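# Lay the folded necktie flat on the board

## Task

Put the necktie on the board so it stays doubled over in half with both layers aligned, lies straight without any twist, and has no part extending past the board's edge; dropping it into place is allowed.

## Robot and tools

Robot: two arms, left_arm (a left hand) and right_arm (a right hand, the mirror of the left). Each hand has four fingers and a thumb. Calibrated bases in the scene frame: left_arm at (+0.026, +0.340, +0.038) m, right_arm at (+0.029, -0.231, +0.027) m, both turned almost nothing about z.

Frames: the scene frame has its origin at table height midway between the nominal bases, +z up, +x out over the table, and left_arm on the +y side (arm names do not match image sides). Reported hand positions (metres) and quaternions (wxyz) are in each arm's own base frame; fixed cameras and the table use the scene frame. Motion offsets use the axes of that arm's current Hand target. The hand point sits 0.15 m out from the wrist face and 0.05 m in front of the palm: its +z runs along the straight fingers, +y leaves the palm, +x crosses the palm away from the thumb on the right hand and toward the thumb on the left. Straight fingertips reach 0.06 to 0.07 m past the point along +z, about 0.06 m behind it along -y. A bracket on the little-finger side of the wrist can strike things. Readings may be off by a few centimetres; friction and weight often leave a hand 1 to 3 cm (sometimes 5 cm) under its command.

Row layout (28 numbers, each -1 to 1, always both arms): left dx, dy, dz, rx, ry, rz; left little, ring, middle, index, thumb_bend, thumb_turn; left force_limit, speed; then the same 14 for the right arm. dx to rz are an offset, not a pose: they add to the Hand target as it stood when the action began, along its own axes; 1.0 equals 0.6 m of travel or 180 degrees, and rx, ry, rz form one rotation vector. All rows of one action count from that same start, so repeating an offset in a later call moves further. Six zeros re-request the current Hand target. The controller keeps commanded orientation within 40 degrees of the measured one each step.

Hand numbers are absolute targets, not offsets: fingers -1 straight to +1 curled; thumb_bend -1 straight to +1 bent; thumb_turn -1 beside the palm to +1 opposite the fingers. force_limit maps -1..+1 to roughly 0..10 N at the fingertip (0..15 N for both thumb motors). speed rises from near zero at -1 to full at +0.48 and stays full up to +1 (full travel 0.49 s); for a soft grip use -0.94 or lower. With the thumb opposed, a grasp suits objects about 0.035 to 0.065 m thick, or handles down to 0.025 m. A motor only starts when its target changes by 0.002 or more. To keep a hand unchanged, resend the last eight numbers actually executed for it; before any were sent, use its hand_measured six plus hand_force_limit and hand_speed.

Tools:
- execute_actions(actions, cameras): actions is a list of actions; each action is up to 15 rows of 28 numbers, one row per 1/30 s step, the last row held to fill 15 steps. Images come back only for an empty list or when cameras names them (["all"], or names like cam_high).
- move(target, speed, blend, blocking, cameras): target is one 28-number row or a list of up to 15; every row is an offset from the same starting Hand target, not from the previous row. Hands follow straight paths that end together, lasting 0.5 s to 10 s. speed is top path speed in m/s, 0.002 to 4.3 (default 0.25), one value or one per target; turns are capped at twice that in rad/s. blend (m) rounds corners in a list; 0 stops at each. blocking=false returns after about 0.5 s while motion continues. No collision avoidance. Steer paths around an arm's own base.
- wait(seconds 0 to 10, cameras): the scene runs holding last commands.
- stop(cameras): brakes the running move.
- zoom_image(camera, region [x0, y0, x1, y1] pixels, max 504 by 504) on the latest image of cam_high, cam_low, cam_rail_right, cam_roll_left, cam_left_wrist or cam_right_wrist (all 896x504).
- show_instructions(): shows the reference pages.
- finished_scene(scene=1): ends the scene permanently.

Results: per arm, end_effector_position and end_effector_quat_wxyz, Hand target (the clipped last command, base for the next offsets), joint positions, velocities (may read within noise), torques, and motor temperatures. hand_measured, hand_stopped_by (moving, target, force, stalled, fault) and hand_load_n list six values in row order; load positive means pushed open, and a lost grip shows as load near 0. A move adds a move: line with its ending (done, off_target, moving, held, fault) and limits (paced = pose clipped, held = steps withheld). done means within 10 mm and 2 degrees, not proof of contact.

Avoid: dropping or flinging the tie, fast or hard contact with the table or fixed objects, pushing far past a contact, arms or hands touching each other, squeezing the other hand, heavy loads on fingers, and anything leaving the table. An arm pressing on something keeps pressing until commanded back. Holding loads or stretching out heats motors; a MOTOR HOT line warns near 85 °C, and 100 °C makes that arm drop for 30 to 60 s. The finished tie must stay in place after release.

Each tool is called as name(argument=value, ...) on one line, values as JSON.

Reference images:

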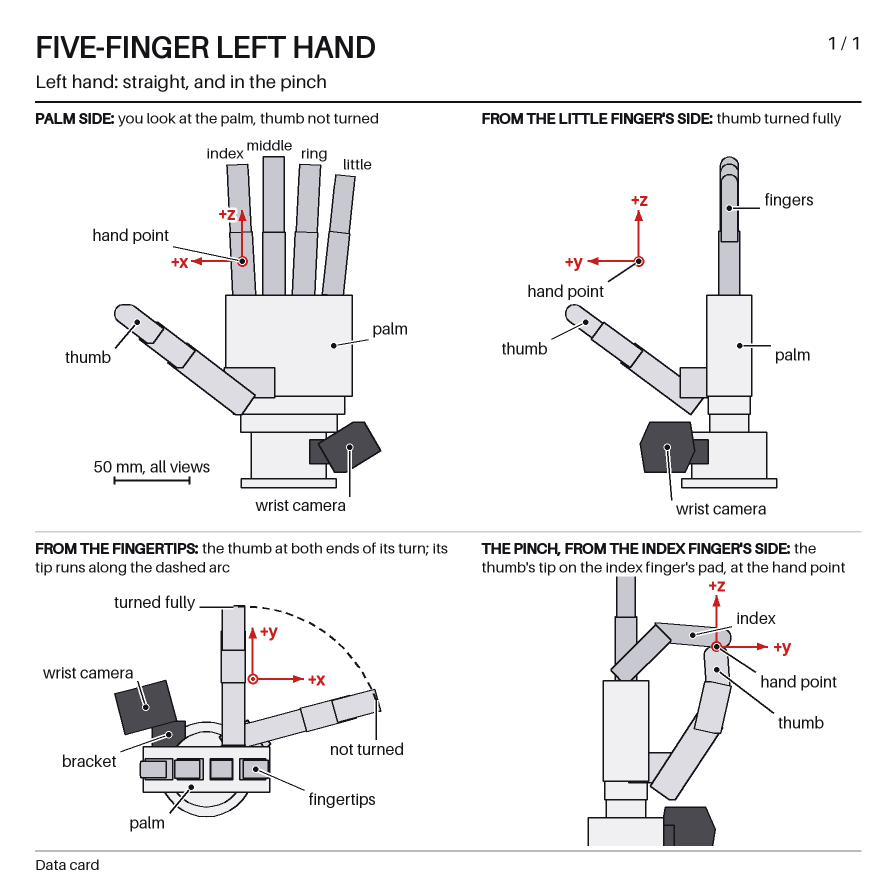

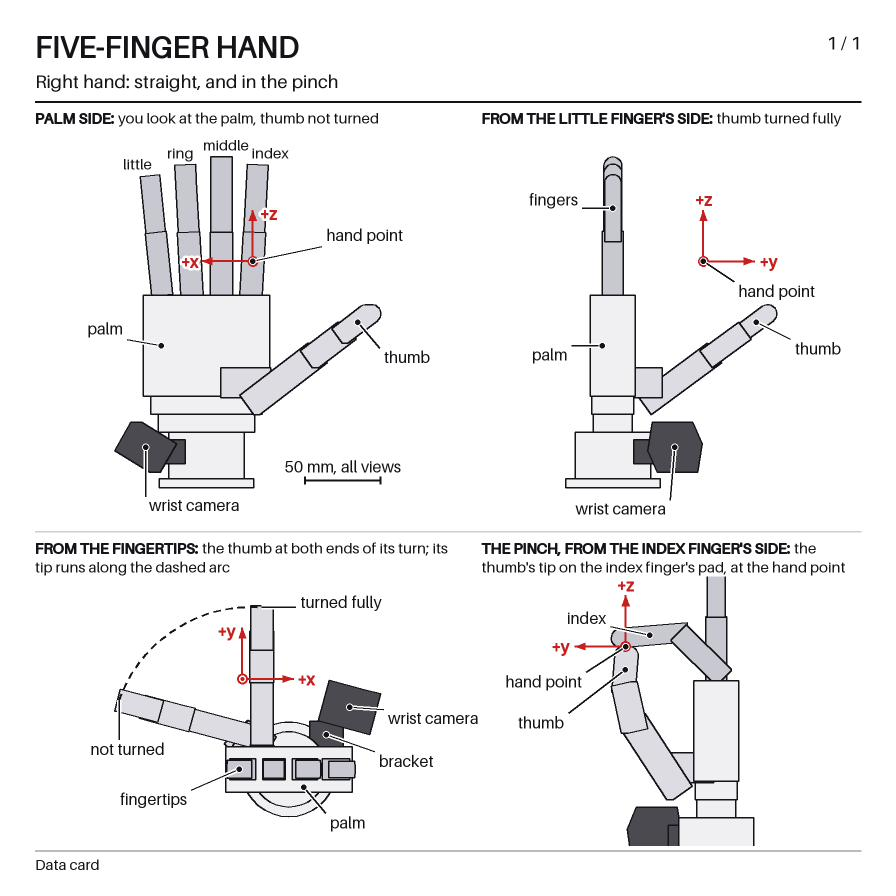

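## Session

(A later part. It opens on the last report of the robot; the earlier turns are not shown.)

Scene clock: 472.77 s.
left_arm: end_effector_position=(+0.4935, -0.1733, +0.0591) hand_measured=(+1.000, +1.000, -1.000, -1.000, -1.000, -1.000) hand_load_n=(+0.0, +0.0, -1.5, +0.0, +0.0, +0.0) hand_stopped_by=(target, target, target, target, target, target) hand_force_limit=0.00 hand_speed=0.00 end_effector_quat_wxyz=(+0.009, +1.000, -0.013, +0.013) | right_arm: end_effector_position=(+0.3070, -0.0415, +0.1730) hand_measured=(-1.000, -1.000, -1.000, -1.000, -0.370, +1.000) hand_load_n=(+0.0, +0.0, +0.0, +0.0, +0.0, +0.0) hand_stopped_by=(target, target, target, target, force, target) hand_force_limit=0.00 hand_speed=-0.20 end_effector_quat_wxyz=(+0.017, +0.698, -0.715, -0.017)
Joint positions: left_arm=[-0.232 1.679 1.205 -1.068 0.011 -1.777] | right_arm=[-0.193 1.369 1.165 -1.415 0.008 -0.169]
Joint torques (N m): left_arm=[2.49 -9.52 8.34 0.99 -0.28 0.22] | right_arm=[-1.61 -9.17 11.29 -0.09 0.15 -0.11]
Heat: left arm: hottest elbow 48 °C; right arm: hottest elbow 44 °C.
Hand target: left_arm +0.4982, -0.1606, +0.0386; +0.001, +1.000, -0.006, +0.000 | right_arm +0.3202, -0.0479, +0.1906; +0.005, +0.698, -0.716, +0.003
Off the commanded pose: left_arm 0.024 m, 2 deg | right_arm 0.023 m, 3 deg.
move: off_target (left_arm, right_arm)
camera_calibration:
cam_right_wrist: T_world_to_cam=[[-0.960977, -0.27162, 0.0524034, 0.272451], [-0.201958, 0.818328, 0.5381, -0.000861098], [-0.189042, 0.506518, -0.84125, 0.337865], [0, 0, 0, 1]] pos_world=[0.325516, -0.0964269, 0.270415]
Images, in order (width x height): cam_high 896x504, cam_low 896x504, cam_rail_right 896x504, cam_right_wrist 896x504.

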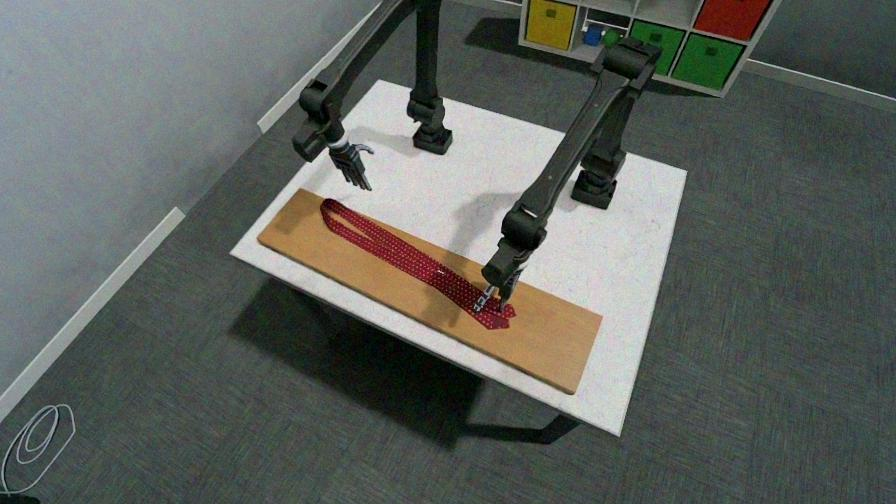

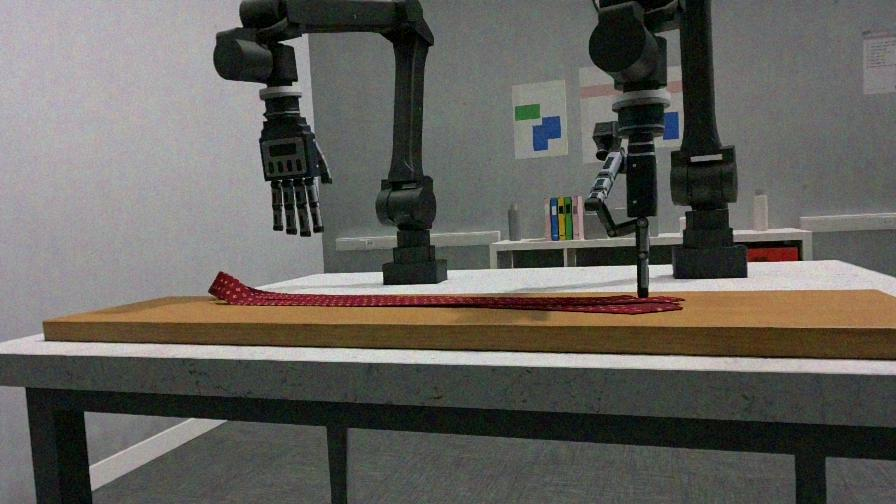

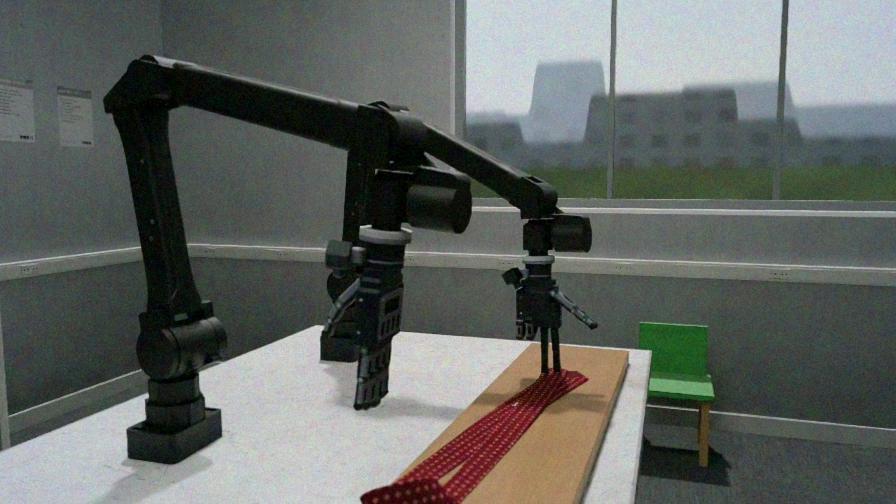

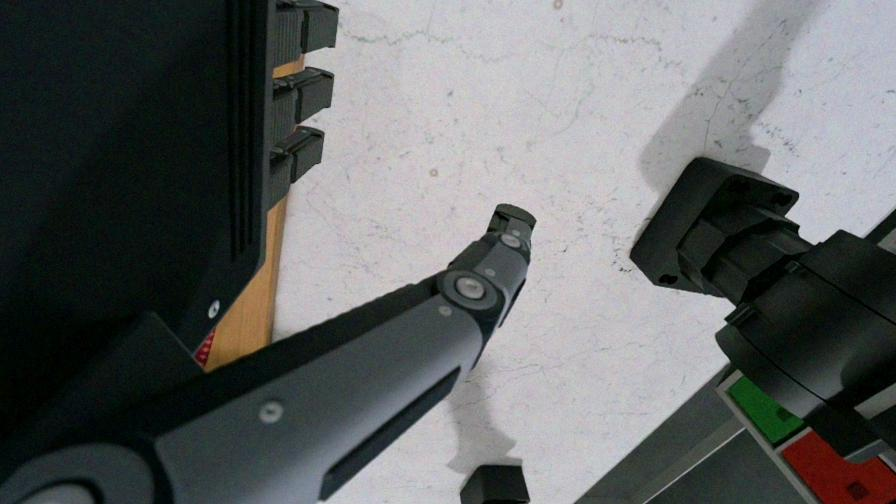

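move(target=[0,0,0,0,0,0,1,1,-1,-1,-1,-1,0,0,0.1647,-0.1877,0.0515,0.389,0,0,-1,-1,-1,-1,0.0,1,0,-0.2], speed=0.2, cameras=["cam_high","cam_right_wrist","cam_low"])

zoom_image(camera="cam_low", region=[120, 180, 340, 320])

Scene clock: 480.87 s.
left_arm: end_effector_position=(+0.4935, -0.1733, +0.0591) hand_measured=(+1.000, +1.000, -1.000, -1.000, -1.000, -1.000) hand_load_n=(+0.0, +0.0, -1.5, +0.0, +0.0, +0.0) hand_stopped_by=(target, target, target, target, target, target) hand_force_limit=0.00 hand_speed=0.00 end_effector_quat_wxyz=(+0.009, +1.000, -0.013, +0.013) | right_arm: end_effector_position=(+0.4279, -0.1466, +0.1584) hand_measured=(-1.000, -1.000, -1.000, -1.000, -0.370, +1.000) hand_load_n=(+0.0, +0.0, +0.0, +0.0, +0.0, +0.0) hand_stopped_by=(target, target, target, target, force, target) hand_force_limit=0.00 hand_speed=-0.20 end_effector_quat_wxyz=(-0.393, +0.579, -0.585, +0.409)
Joint positions: left_arm=[-0.232 1.679 1.205 -1.068 0.011 -1.777] | right_arm=[-0.572 1.117 0.608 0.089 -0.507 -0.229]
Joint torques (N m): left_arm=[2.49 -9.58 8.35 0.99 -0.28 0.22] | right_arm=[0.5 -5.42 8.27 2.11 -0.35 0.07]
Heat: left arm: hottest elbow 47 °C; right arm: hottest elbow 45 °C.
Hand target: left_arm +0.4982, -0.1606, +0.0386; +0.001, +1.000, -0.006, +0.000 | right_arm +0.4301, -0.1501, +0.1605; -0.396, +0.574, -0.585, +0.413
Off the commanded pose: left_arm 0.025 m, 2 deg | right_arm 0.005 m, 1 deg.
move: off_target (left_arm)
camera_calibration:
cam_right_wrist: T_world_to_cam=[[-0.352933, -0.300427, -0.886105, 0.245149], [-0.564, 0.82396, -0.0547179, 0.367053], [0.746554, 0.480451, -0.460243, -0.062844], [0, 0, 0, 1]] pos_world=[0.340455, -0.198595, 0.208388]
Images, in order (width x height): cam_high 896x504, cam_low 896x504, cam_right_wrist 896x504.

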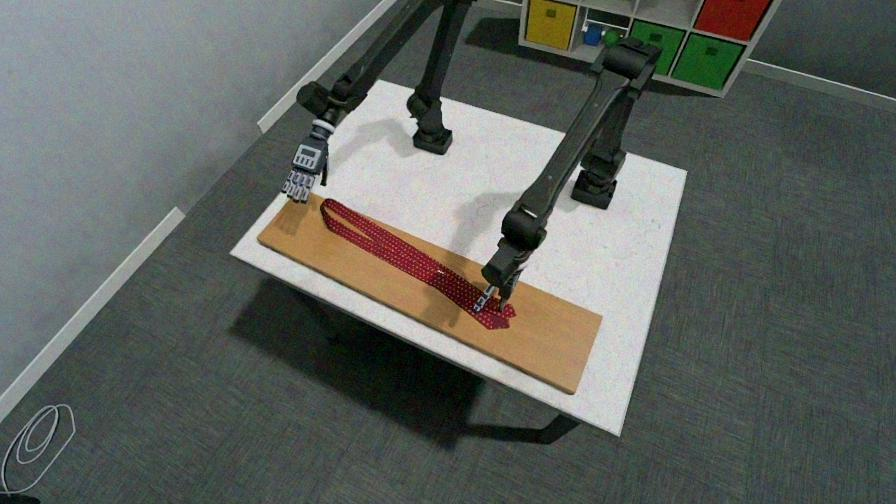

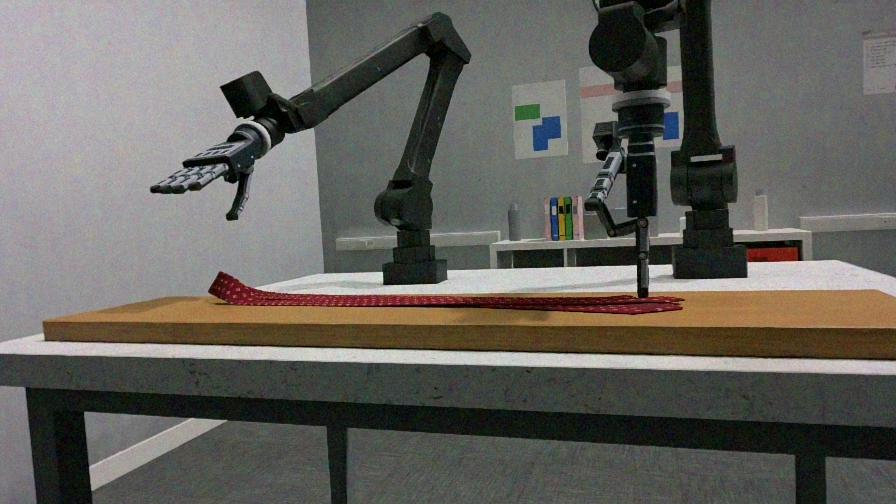

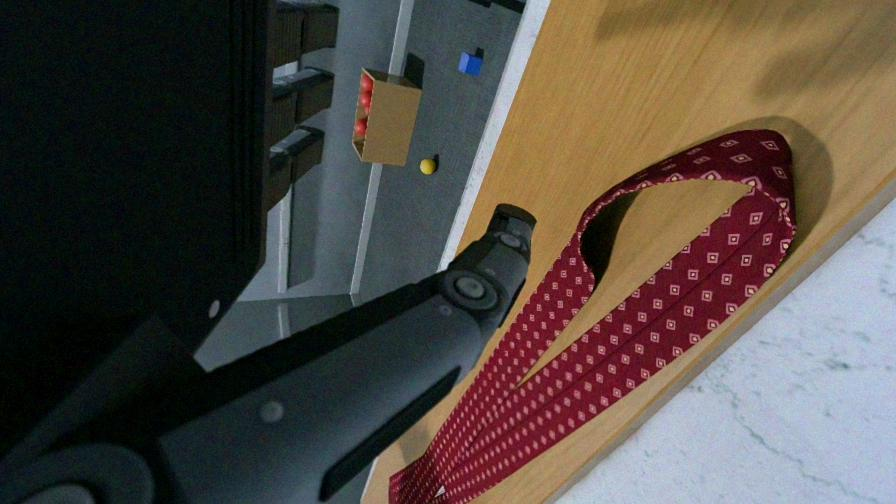

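Scaled by 2.291 from the camera's 896x504 image, which has a finer 1280x720 frame.

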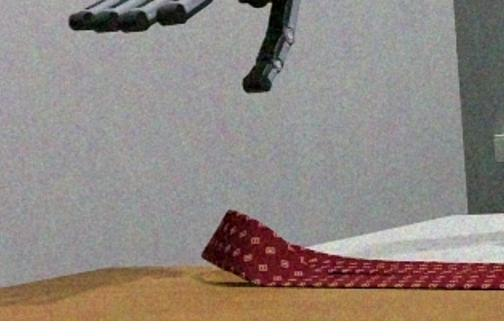

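move(target=[0,0,0,0,0,0,1,1,-1,-1,-1,-1,0,0,-0.0532,0.0625,0.1083,0,0,0,-1,-1,-1,-1,0.0,1,0,-0.2], speed=0.1, cameras=["cam_right_wrist","cam_low"])

zoom_image(camera="cam_low", region=[120, 180, 340, 320])

Scene clock: 484.60 s.
left_arm: end_effector_position=(+0.4935, -0.1733, +0.0591) hand_measured=(+1.000, +1.000, -1.000, -1.000, -1.000, -1.000) hand_load_n=(-0.5, +0.0, -2.0, +0.0, +0.0, +0.0) hand_stopped_by=(target, target, target, target, target, target) hand_force_limit=0.00 hand_speed=0.00 end_effector_quat_wxyz=(+0.009, +1.000, -0.013, +0.013) | right_arm: end_effector_position=(+0.4747, -0.1211, +0.0997) hand_measured=(-1.000, -1.000, -1.000, -1.000, -0.370, +1.000) hand_load_n=(+0.0, +0.0, +0.0, +0.0, +0.0, +0.0) hand_stopped_by=(target, target, target, target, force, target) hand_force_limit=0.00 hand_speed=-0.20 end_effector_quat_wxyz=(-0.392, +0.578, -0.588, +0.409)
Joint positions: left_arm=[-0.232 1.679 1.205 -1.068 0.011 -1.777] | right_arm=[-0.435 1.333 0.584 0.353 -0.376 -0.165]
Joint torques (N m): left_arm=[2.49 -9.58 8.35 0.98 -0.28 0.22] | right_arm=[0.32 -7.88 6.98 2.09 -0.06 0.04]
Heat: left arm: hottest elbow 46 °C; right arm: hottest elbow 45 °C.
Hand target: left_arm +0.4982, -0.1606, +0.0386; +0.001, +1.000, -0.006, +0.000 | right_arm +0.4791, -0.1200, +0.1026; -0.396, +0.574, -0.585, +0.413
Off the commanded pose: left_arm 0.025 m, 2 deg | right_arm 0.005 m, 1 deg.
move: off_target (left_arm)
camera_calibration:
cam_right_wrist: T_world_to_cam=[[-0.356254, -0.296626, -0.886057, 0.219414], [-0.559505, 0.827196, -0.0519629, 0.367263], [0.748356, 0.477241, -0.460655, -0.138309], [0, 0, 0, 1]] pos_world=[0.387158, -0.172708, 0.149785]
Images, in order (width x height): cam_low 896x504, cam_right_wrist 896x504.

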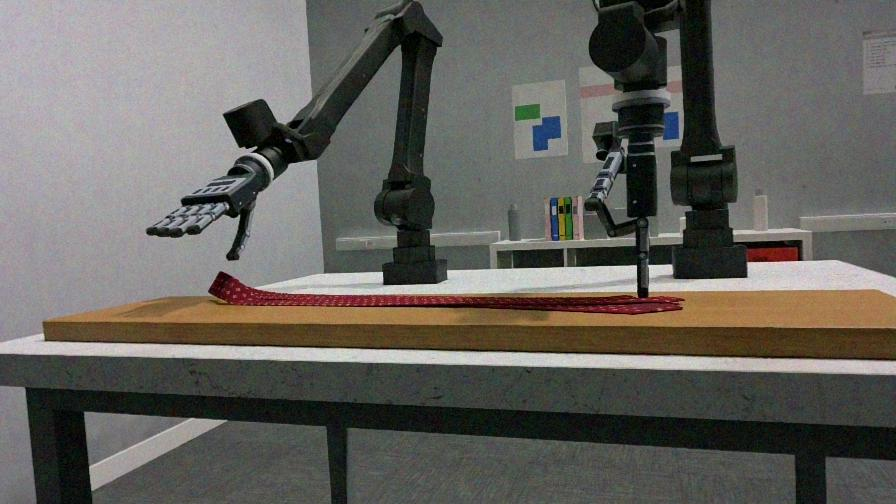

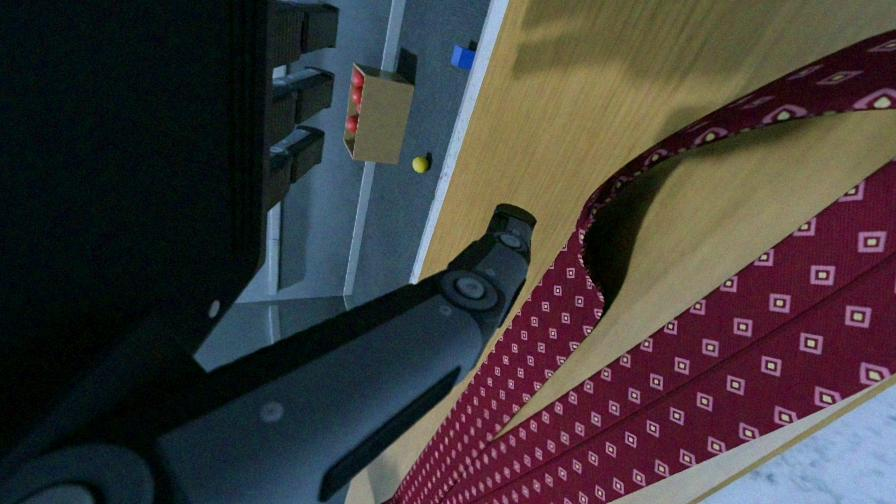

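Scaled by 2.291 from the camera's 896x504 image, which has a finer 1280x720 frame.

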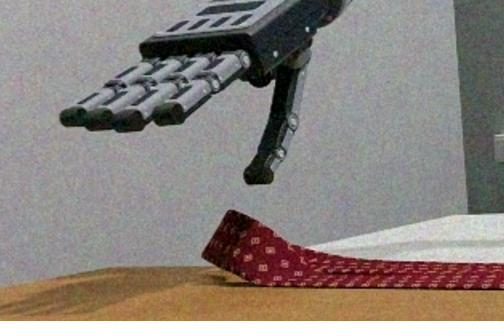

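move(target=[0,0,0,0,0,0,1,1,-1,-1,-1,-1,0,0,-0.001,0.1063,0.0358,0,0,0,-1,-1,-1,-1,0.0,1,0,-0.2], speed=0.06, cameras=["cam_right_wrist","cam_low","cam_high"])

zoom_image(camera="cam_low", region=[120, 180, 340, 320])

zoom_image(camera="cam_high", region=[290, 180, 410, 260])

Scene clock: 488.03 s.
left_arm: end_effector_position=(+0.4935, -0.1733, +0.0591) hand_measured=(+1.000, +1.000, -1.000, -1.000, -1.000, -1.000) hand_load_n=(+0.0, +0.0, -1.5, +0.0, +0.0, +0.0) hand_stopped_by=(target, target, target, target, target, target) hand_force_limit=0.00 hand_speed=0.00 end_effector_quat_wxyz=(+0.009, +1.000, -0.013, +0.013) | right_arm: end_effector_position=(+0.4772, -0.1222, +0.0392) hand_measured=(-1.000, -1.000, -1.000, -1.000, -0.370, +1.000) hand_load_n=(+0.0, +0.0, +0.0, +0.0, -0.5, +0.0) hand_stopped_by=(target, target, target, target, force, target) hand_force_limit=0.00 hand_speed=-0.20 end_effector_quat_wxyz=(-0.395, +0.575, -0.584, +0.415)
Joint positions: left_arm=[-0.232 1.679 1.205 -1.068 0.011 -1.777] | right_arm=[-0.435 1.524 0.524 0.621 -0.376 -0.163]
Joint torques (N m): left_arm=[2.49 -9.58 8.36 0.99 -0.28 0.22] | right_arm=[1.44 -7.18 5.11 2.19 -0.07 0.1]
Heat: left arm: hottest elbow 46 °C; right arm: hottest elbow 45 °C.
Hand target: left_arm +0.4982, -0.1606, +0.0386; +0.001, +1.000, -0.006, +0.000 | right_arm +0.4773, -0.1201, +0.0353; -0.396, +0.574, -0.585, +0.413
Off the commanded pose: left_arm 0.025 m, 2 deg | right_arm 0.005 m, 0 deg.
move: off_target (left_arm)
camera_calibration:
cam_right_wrist: T_world_to_cam=[[-0.343056, -0.301114, -0.889743, 0.159618], [-0.557834, 0.827408, -0.0649352, 0.366167], [0.755734, 0.474052, -0.451819, -0.171692], [0, 0, 0, 1]] pos_world=[0.388772, -0.173516, 0.0882228]
Images, in order (width x height): cam_high 896x504, cam_low 896x504, cam_right_wrist 896x504.

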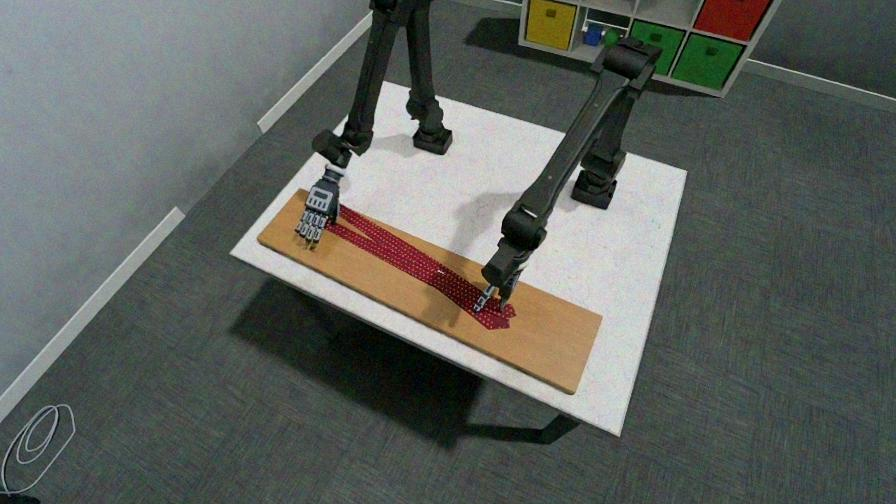

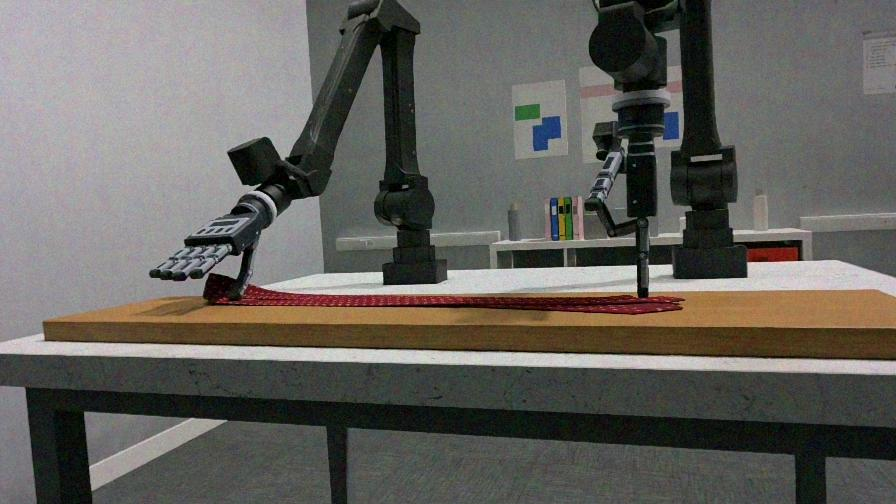

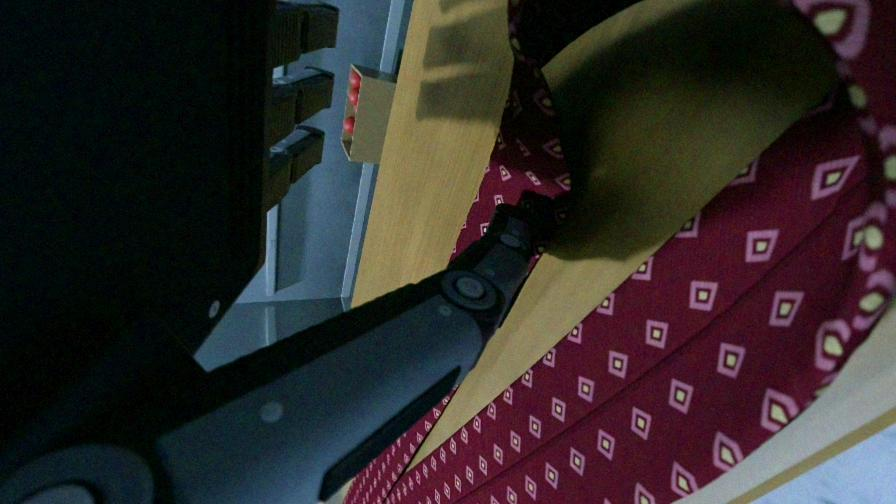

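Scaled by 2.291 from the camera's 896x504 image, which has a finer 1280x720 frame.

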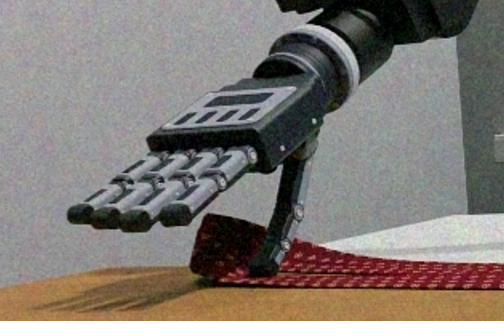

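Scaled by 4.200 from the camera's 896x504 image, which has a finer 1280x720 frame.

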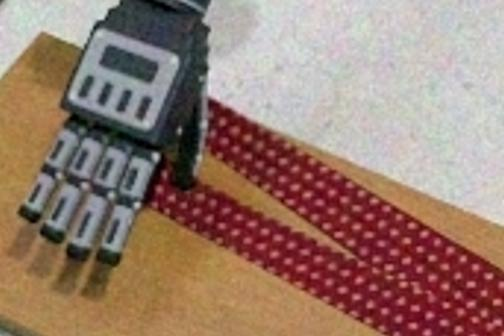

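move(target=[[0,0,0,0,0,0,1,1,-1,-1,-1,-1,0,0,0.001,-0.1016,-0.0372,0,0,0,-1,-1,-1,-1,0.0,1,0,-0.2],[0,0,0,0,0,0,1,1,-1,-1,-1,-1,0,0,0.025,-0.0918,-0.063,0,0,0,-1,-1,-1,-1,0.0,1,0,-0.2]], speed=0.08, cameras=["cam_right_wrist"])

Scene clock: 491.17 s.
left_arm: end_effector_position=(+0.4935, -0.1733, +0.0591) hand_measured=(+1.000, +1.000, -1.000, -1.000, -1.000, -1.000) hand_load_n=(+0.0, +0.0, -1.5, +0.5, +0.0, +0.0) hand_stopped_by=(target, target, target, target, target, target) hand_force_limit=0.00 hand_speed=0.00 end_effector_quat_wxyz=(+0.009, +1.000, -0.013, +0.013) | right_arm: end_effector_position=(+0.4524, -0.1273, +0.0848) hand_measured=(-1.000, -1.000, -1.000, -1.000, -0.370, +1.000) hand_load_n=(+0.0, +0.0, +0.0, +0.0, +0.0, +0.0) hand_stopped_by=(target, target, target, target, force, target) hand_force_limit=0.00 hand_speed=-0.20 end_effector_quat_wxyz=(-0.394, +0.575, -0.595, +0.400)
Joint positions: left_arm=[-0.232 1.679 1.205 -1.068 0.011 -1.777] | right_arm=[-0.484 1.325 0.533 0.375 -0.424 -0.17]
Joint torques (N m): left_arm=[2.49 -9.52 8.35 0.99 -0.28 0.22] | right_arm=[0.21 -8.23 8.49 1.17 -0.34 -0.07]
Heat: left arm: hottest elbow 46 °C; right arm: hottest elbow 44 °C.
Hand target: left_arm +0.4982, -0.1606, +0.0386; +0.001, +1.000, -0.006, +0.000 | right_arm +0.4604, -0.1339, +0.1002; -0.396, +0.574, -0.585, +0.413
Off the commanded pose: left_arm 0.025 m, 2 deg | right_arm 0.019 m, 2 deg.
move: off_target (left_arm, right_arm)
camera_calibration:
cam_right_wrist: T_world_to_cam=[[-0.367255, -0.275407, -0.888411, 0.204255], [-0.55684, 0.830175, -0.0271646, 0.356169], [0.745018, 0.484727, -0.458244, -0.123228], [0, 0, 0, 1]] pos_world=[0.36515, -0.179698, 0.134669]
Images, in order (width x height): cam_right_wrist 896x504.

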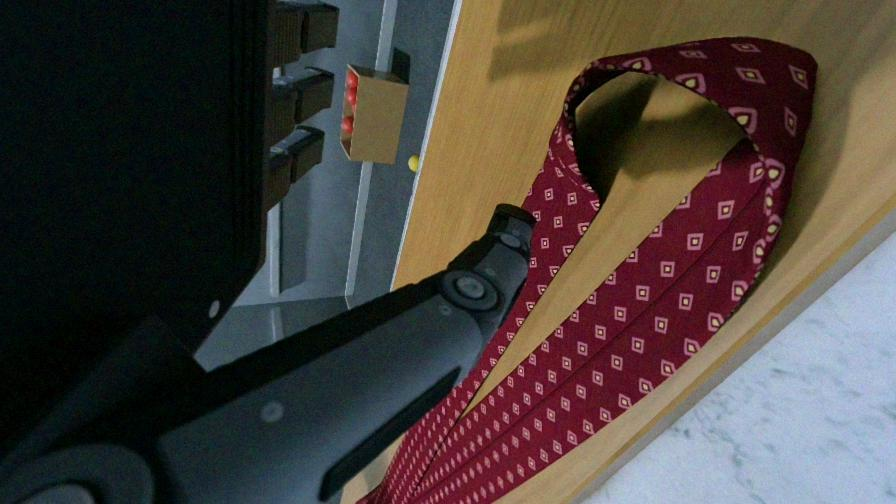

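move(target=[[0,0,0,0,0,0,1,1,-1,-1,-1,-1,0,0,0.025,0.008,0.014,0,0,0,-1,-1,-1,-1,0.0,1,0,-0.2]], speed=0.08, cameras=["cam_right_wrist"])

Scene clock: 493.63 s.
left_arm: end_effector_position=(+0.4935, -0.1733, +0.0591) hand_measured=(+1.000, +1.000, -1.000, -1.000, -1.000, -1.000) hand_load_n=(+0.0, +0.0, -2.0, +0.0, -0.5, +0.0) hand_stopped_by=(target, target, target, target, target, target) hand_force_limit=0.00 hand_speed=0.00 end_effector_quat_wxyz=(+0.009, +1.000, -0.013, +0.013) | right_arm: end_effector_position=(+0.4468, -0.1352, +0.0719) hand_measured=(-1.000, -1.000, -1.000, -1.000, -0.370, +1.000) hand_load_n=(+0.0, +0.0, +0.0, +0.0, +0.0, +0.0) hand_stopped_by=(target, target, target, target, force, target) hand_force_limit=0.00 hand_speed=-0.20 end_effector_quat_wxyz=(-0.392, +0.577, -0.602, +0.389)
Joint positions: left_arm=[-0.232 1.679 1.205 -1.068 0.011 -1.777] | right_arm=[-0.514 1.357 0.533 0.375 -0.453 -0.183]
Joint torques (N m): left_arm=[2.49 -9.58 8.35 0.98 -0.28 0.22] | right_arm=[0.09 -6.48 10.33 2.06 -0.37 -0.12]
Heat: left arm: hottest elbow 46 °C; right arm: hottest elbow 45 °C.
Hand target: left_arm +0.4982, -0.1606, +0.0386; +0.001, +1.000, -0.006, +0.000 | right_arm +0.4662, -0.1493, +0.0928; -0.396, +0.574, -0.585, +0.413
Off the commanded pose: left_arm 0.025 m, 2 deg | right_arm 0.032 m, 3 deg.
move: off_target (left_arm, right_arm)
camera_calibration:
cam_right_wrist: T_world_to_cam=[[-0.38673, -0.264086, -0.883571, 0.198489], [-0.558274, 0.829648, -0.00361823, 0.358176], [0.734009, 0.491876, -0.468282, -0.114584], [0, 0, 0, 1]] pos_world=[0.360828, -0.188381, 0.123018]
Images, in order (width x height): cam_right_wrist 896x504.

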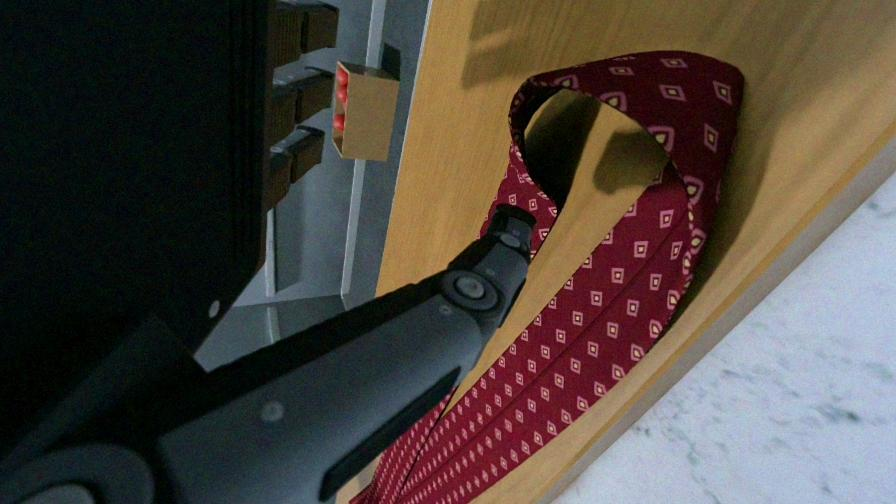

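move(target=[[0,0,0,0,0,0,1,1,-1,-1,-1,-1,0,0,0,-0.1047,-0.0384,0,0,0,-1,-1,-1,-1,0.0,1,0,-0.2],[0,0,0,0,0,0,1,1,-1,-1,-1,-1,0,0,0,0.0547,0.02,0,0,0,-1,-1,-1,-1,0.0,1,0,-0.2]], speed=0.1, cameras=["cam_right_wrist"])

Scene clock: 497.67 s.
left_arm: end_effector_position=(+0.4935, -0.1733, +0.0591) hand_measured=(+1.000, +1.000, -1.000, -1.000, -1.000, -1.000) hand_load_n=(+0.0, +0.0, -1.5, +0.0, +0.0, +0.0) hand_stopped_by=(target, target, target, target, target, target) hand_force_limit=0.00 hand_speed=0.00 end_effector_quat_wxyz=(+0.009, +1.000, -0.013, +0.013) | right_arm: end_effector_position=(+0.4645, -0.1452, +0.0561) hand_measured=(-1.000, -1.000, -1.000, -1.000, -0.370, +1.000) hand_load_n=(+0.0, +0.0, +0.0, +0.0, +0.0, +0.0) hand_stopped_by=(target, target, target, target, force, target) hand_force_limit=0.00 hand_speed=-0.20 end_effector_quat_wxyz=(-0.396, +0.575, -0.591, +0.405)
Joint positions: left_arm=[-0.232 1.679 1.205 -1.068 0.011 -1.777] | right_arm=[-0.514 1.463 0.547 0.506 -0.454 -0.186]
Joint torques (N m): left_arm=[2.49 -9.52 8.35 0.99 -0.28 0.22] | right_arm=[-0.56 -8.7 6.22 2.22 -0.3 -0.08]
Heat: left arm: hottest elbow 46 °C; right arm: hottest elbow 45 °C.
Hand target: left_arm +0.4982, -0.1606, +0.0386; +0.001, +1.000, -0.006, +0.000 | right_arm +0.4662, -0.1498, +0.0581; -0.396, +0.574, -0.585, +0.413
Off the commanded pose: left_arm 0.025 m, 2 deg | right_arm 0.005 m, 1 deg.
move: off_target (left_arm)
camera_calibration:
cam_right_wrist: T_world_to_cam=[[-0.355769, -0.283782, -0.890447, 0.171818], [-0.558899, 0.828239, -0.0406544, 0.378399], [0.74904, 0.483206, -0.453267, -0.139171], [0, 0, 0, 1]] pos_world=[0.376859, -0.197397, 0.105297]
Images, in order (width x height): cam_right_wrist 896x504.

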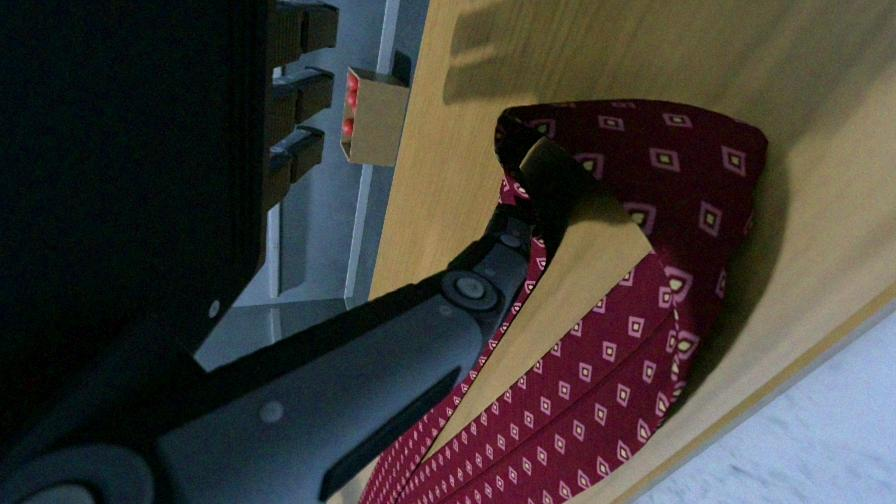

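move(target=[[0,0,0,0,0,0,1,1,-1,-1,-1,-1,0,0,0,0.0395,0.0145,0,0,0,-1,-1,-1,-1,0.0,1,0,-0.2]], speed=0.06, cameras=["cam_right_wrist","cam_low","cam_high"])

zoom_image(camera="cam_low", region=[120, 180, 340, 320])

Scene clock: 504.87 s.
left_arm: end_effector_position=(+0.4935, -0.1733, +0.0591) hand_measured=(+1.000, +1.000, -1.000, -1.000, -1.000, -1.000) hand_load_n=(+0.0, +0.0, -1.5, +0.0, +0.0, +0.0) hand_stopped_by=(target, target, target, target, target, target) hand_force_limit=0.00 hand_speed=0.00 end_effector_quat_wxyz=(+0.009, +1.000, -0.013, +0.013) | right_arm: end_effector_position=(+0.4668, -0.1467, +0.0367) hand_measured=(-1.000, -1.000, -1.000, -1.000, -0.370, +1.000) hand_load_n=(+0.0, +0.0, +0.0, +0.0, +0.0, +0.5) hand_stopped_by=(target, target, target, target, force, target) hand_force_limit=0.00 hand_speed=-0.20 end_effector_quat_wxyz=(-0.399, +0.574, -0.586, +0.410)
Joint positions: left_arm=[-0.232 1.679 1.205 -1.068 0.011 -1.777] | right_arm=[-0.516 1.537 0.533 0.608 -0.458 -0.186]
Joint torques (N m): left_arm=[2.49 -9.58 8.35 0.98 -0.28 0.22] | right_arm=[-0.26 -7.36 5.19 2.14 -0.2 -0.03]
Heat: left arm: hottest elbow 45 °C; right arm: hottest elbow 44 °C.
Hand target: left_arm +0.4982, -0.1606, +0.0386; +0.001, +1.000, -0.006, +0.000 | right_arm +0.4662, -0.1499, +0.0328; -0.396, +0.574, -0.585, +0.413
Off the commanded pose: left_arm 0.025 m, 2 deg | right_arm 0.005 m, 0 deg.
move: off_target (left_arm)
camera_calibration:
cam_right_wrist: T_world_to_cam=[[-0.343787, -0.289242, -0.893392, 0.148616], [-0.559969, 0.826866, -0.0522212, 0.380944], [0.75382, 0.482319, -0.446233, -0.151574], [0, 0, 0, 1]] pos_world=[0.378669, -0.198896, 0.0850282]
Images, in order (width x height): cam_high 896x504, cam_low 896x504, cam_right_wrist 896x504.

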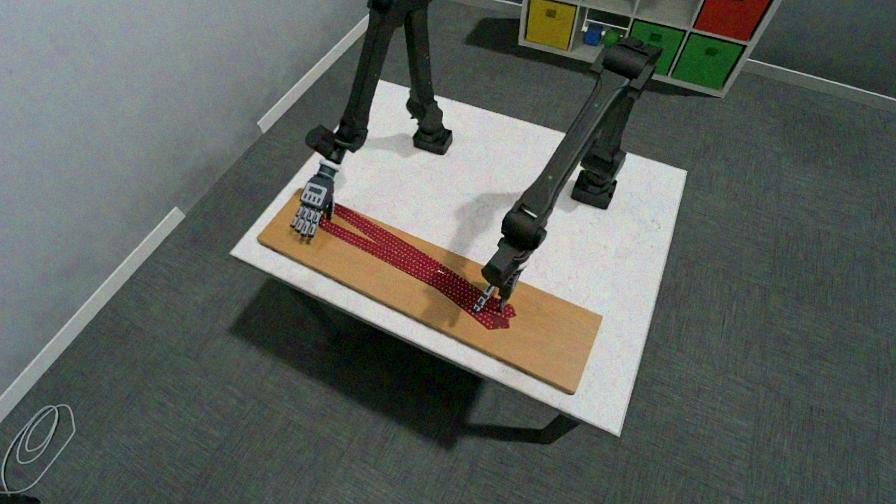

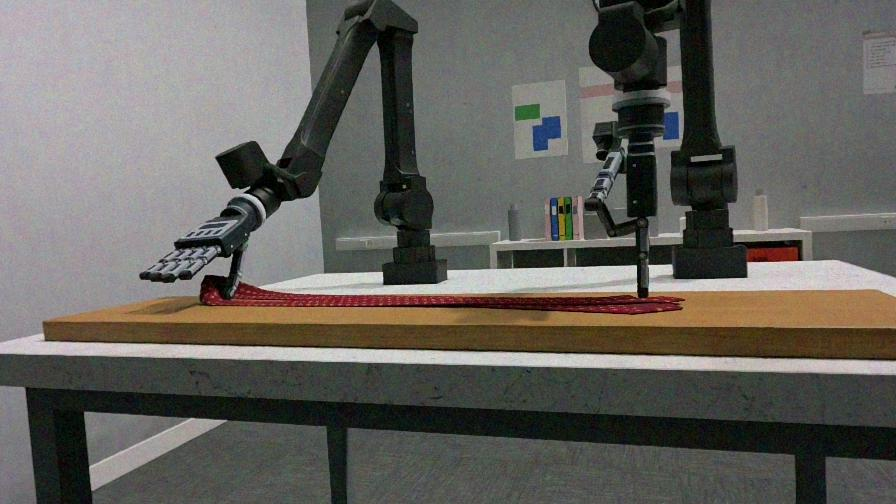

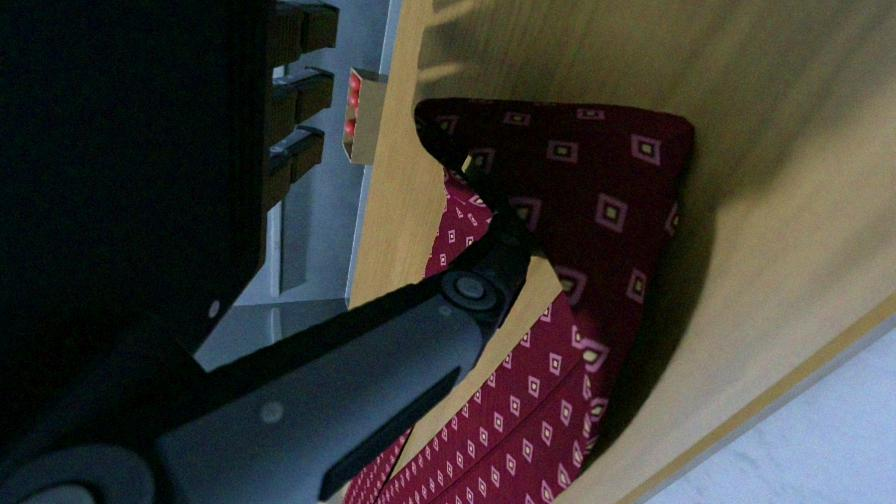

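Scaled by 2.291 from the camera's 896x504 image, which has a finer 1280x720 frame.

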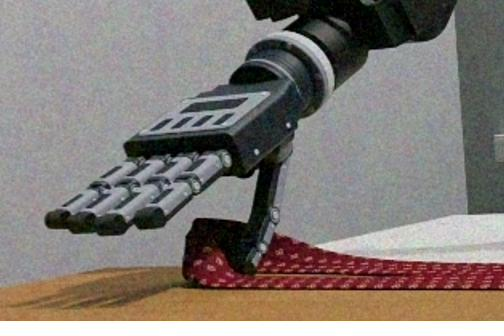

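move(target=[[0,0,0,0,0,0,1,1,-1,-1,-1,-1,0,0,0.0815,-0.0755,0.0633,0,0,0,-1,-1,-1,-1,0.0,1,0,-0.2]], speed=0.08, cameras=["cam_right_wrist","cam_low","cam_high","cam_rail_right"])

zoom_image(camera="cam_low", region=[120, 180, 340, 320])

zoom_image(camera="cam_high", region=[260, 150, 560, 350])

Scene clock: 508.07 s.
left_arm: end_effector_position=(+0.4935, -0.1733, +0.0591) hand_measured=(+1.000, +1.000, -1.000, -1.000, -1.000, -1.000) hand_load_n=(+0.0, +0.0, -2.0, +0.0, +0.0, +0.0) hand_stopped_by=(target, target, target, target, target, target) hand_force_limit=0.00 hand_speed=0.00 end_effector_quat_wxyz=(+0.009, +1.000, -0.013, +0.013) | right_arm: end_effector_position=(+0.5019, -0.1853, +0.0495) hand_measured=(-1.000, -1.000, -1.000, -1.000, -0.370, +1.000) hand_load_n=(+0.0, +0.0, +0.0, +0.0, +0.5, +0.5) hand_stopped_by=(target, target, target, target, force, target) hand_force_limit=0.00 hand_speed=-0.20 end_effector_quat_wxyz=(-0.397, +0.575, -0.595, +0.398)
Joint positions: left_arm=[-0.232 1.679 1.205 -1.068 0.011 -1.777] | right_arm=[-0.557 1.597 0.696 0.469 -0.497 -0.202]
Joint torques (N m): left_arm=[2.49 -9.58 8.35 0.99 -0.28 0.22] | right_arm=[-0.62 -10.11 9.54 1.55 -0.3 -0.06]
Heat: left arm: hottest elbow 45 °C; right arm: hottest elbow 44 °C.
Hand target: left_arm +0.4982, -0.1606, +0.0386; +0.001, +1.000, -0.006, +0.000 | right_arm +0.5161, -0.1998, +0.0628; -0.396, +0.574, -0.585, +0.413
Off the commanded pose: left_arm 0.025 m, 2 deg | right_arm 0.024 m, 2 deg.
move: off_target (left_arm, right_arm)
camera_calibration:
cam_right_wrist: T_world_to_cam=[[-0.364919, -0.273756, -0.889883, 0.17432], [-0.560562, 0.827742, -0.0247664, 0.432238], [0.743373, 0.489797, -0.455516, -0.146547], [0, 0, 0, 1]] pos_world=[0.414848, -0.238282, 0.0990754]
Images, in order (width x height): cam_high 896x504, cam_low 896x504, cam_rail_right 896x504, cam_right_wrist 896x504.

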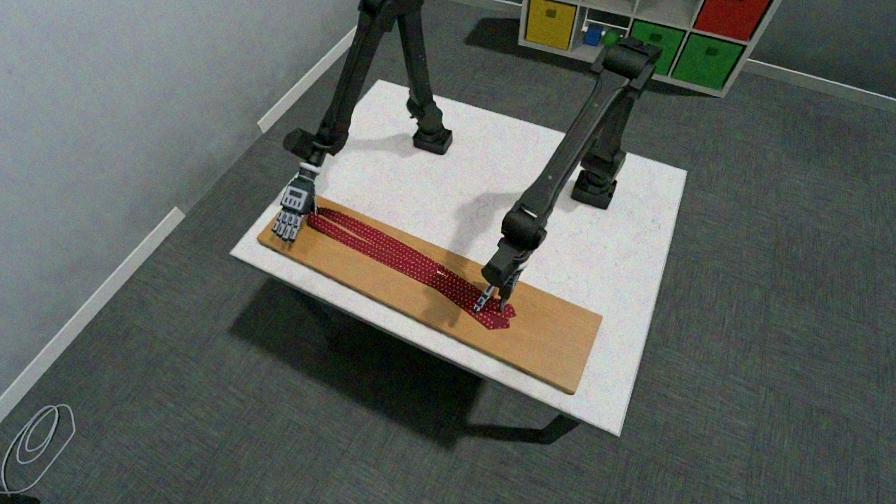

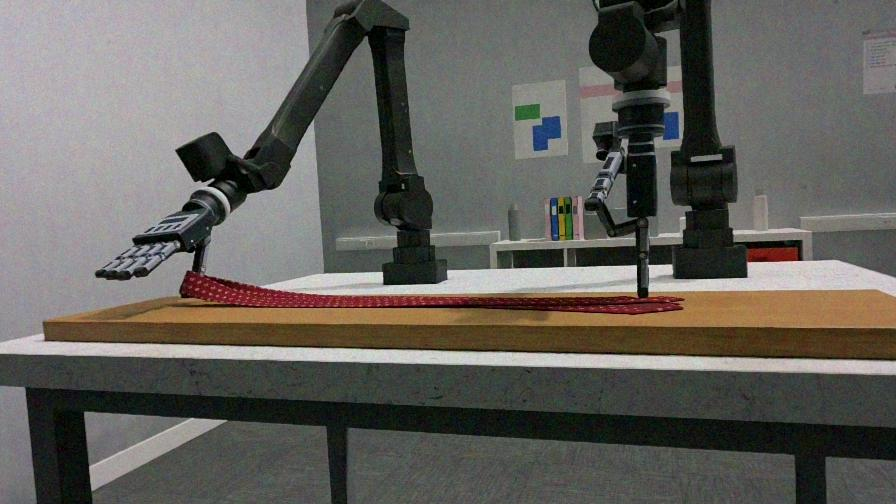

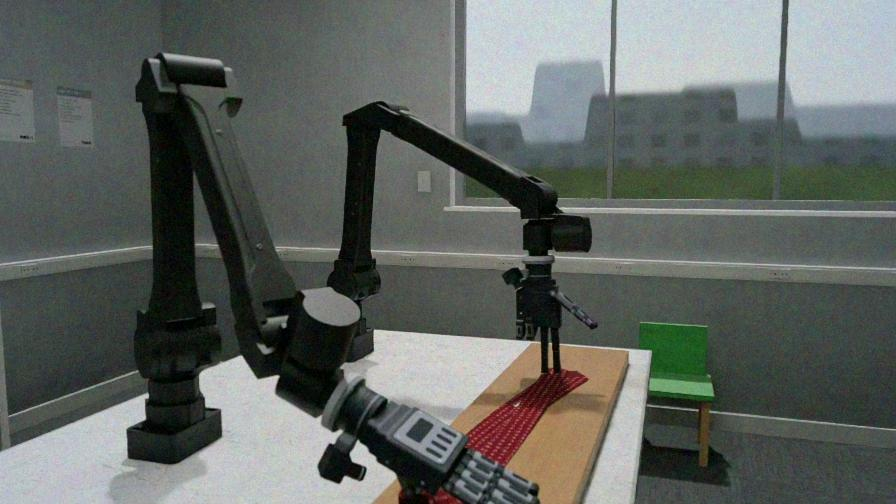

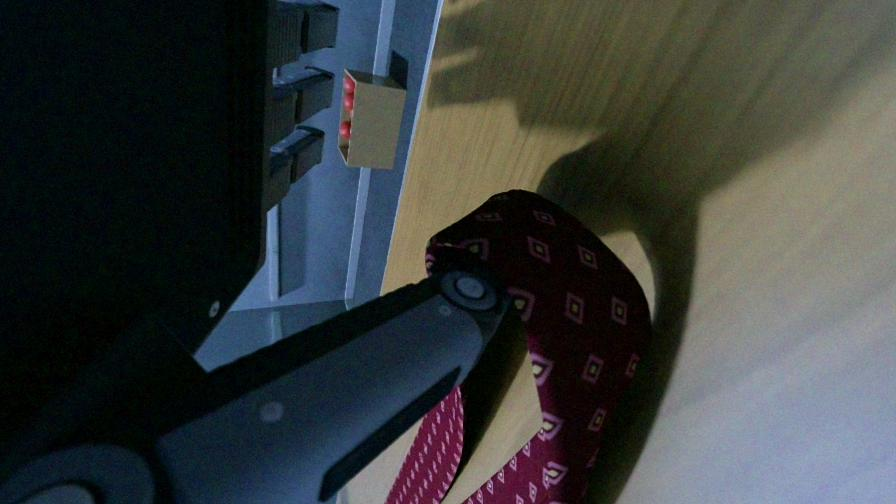

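Scaled by 2.291 from the camera's 896x504 image, which has a finer 1280x720 frame.

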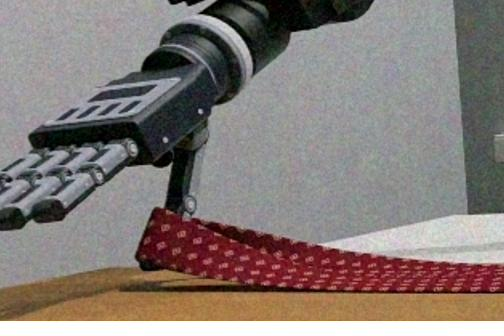

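Scaled by 1.680 from the camera's 896x504 image, which has a finer 1280x720 frame.

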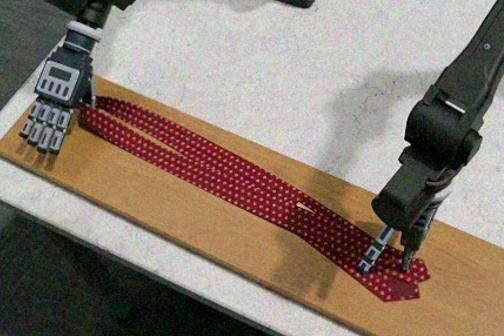

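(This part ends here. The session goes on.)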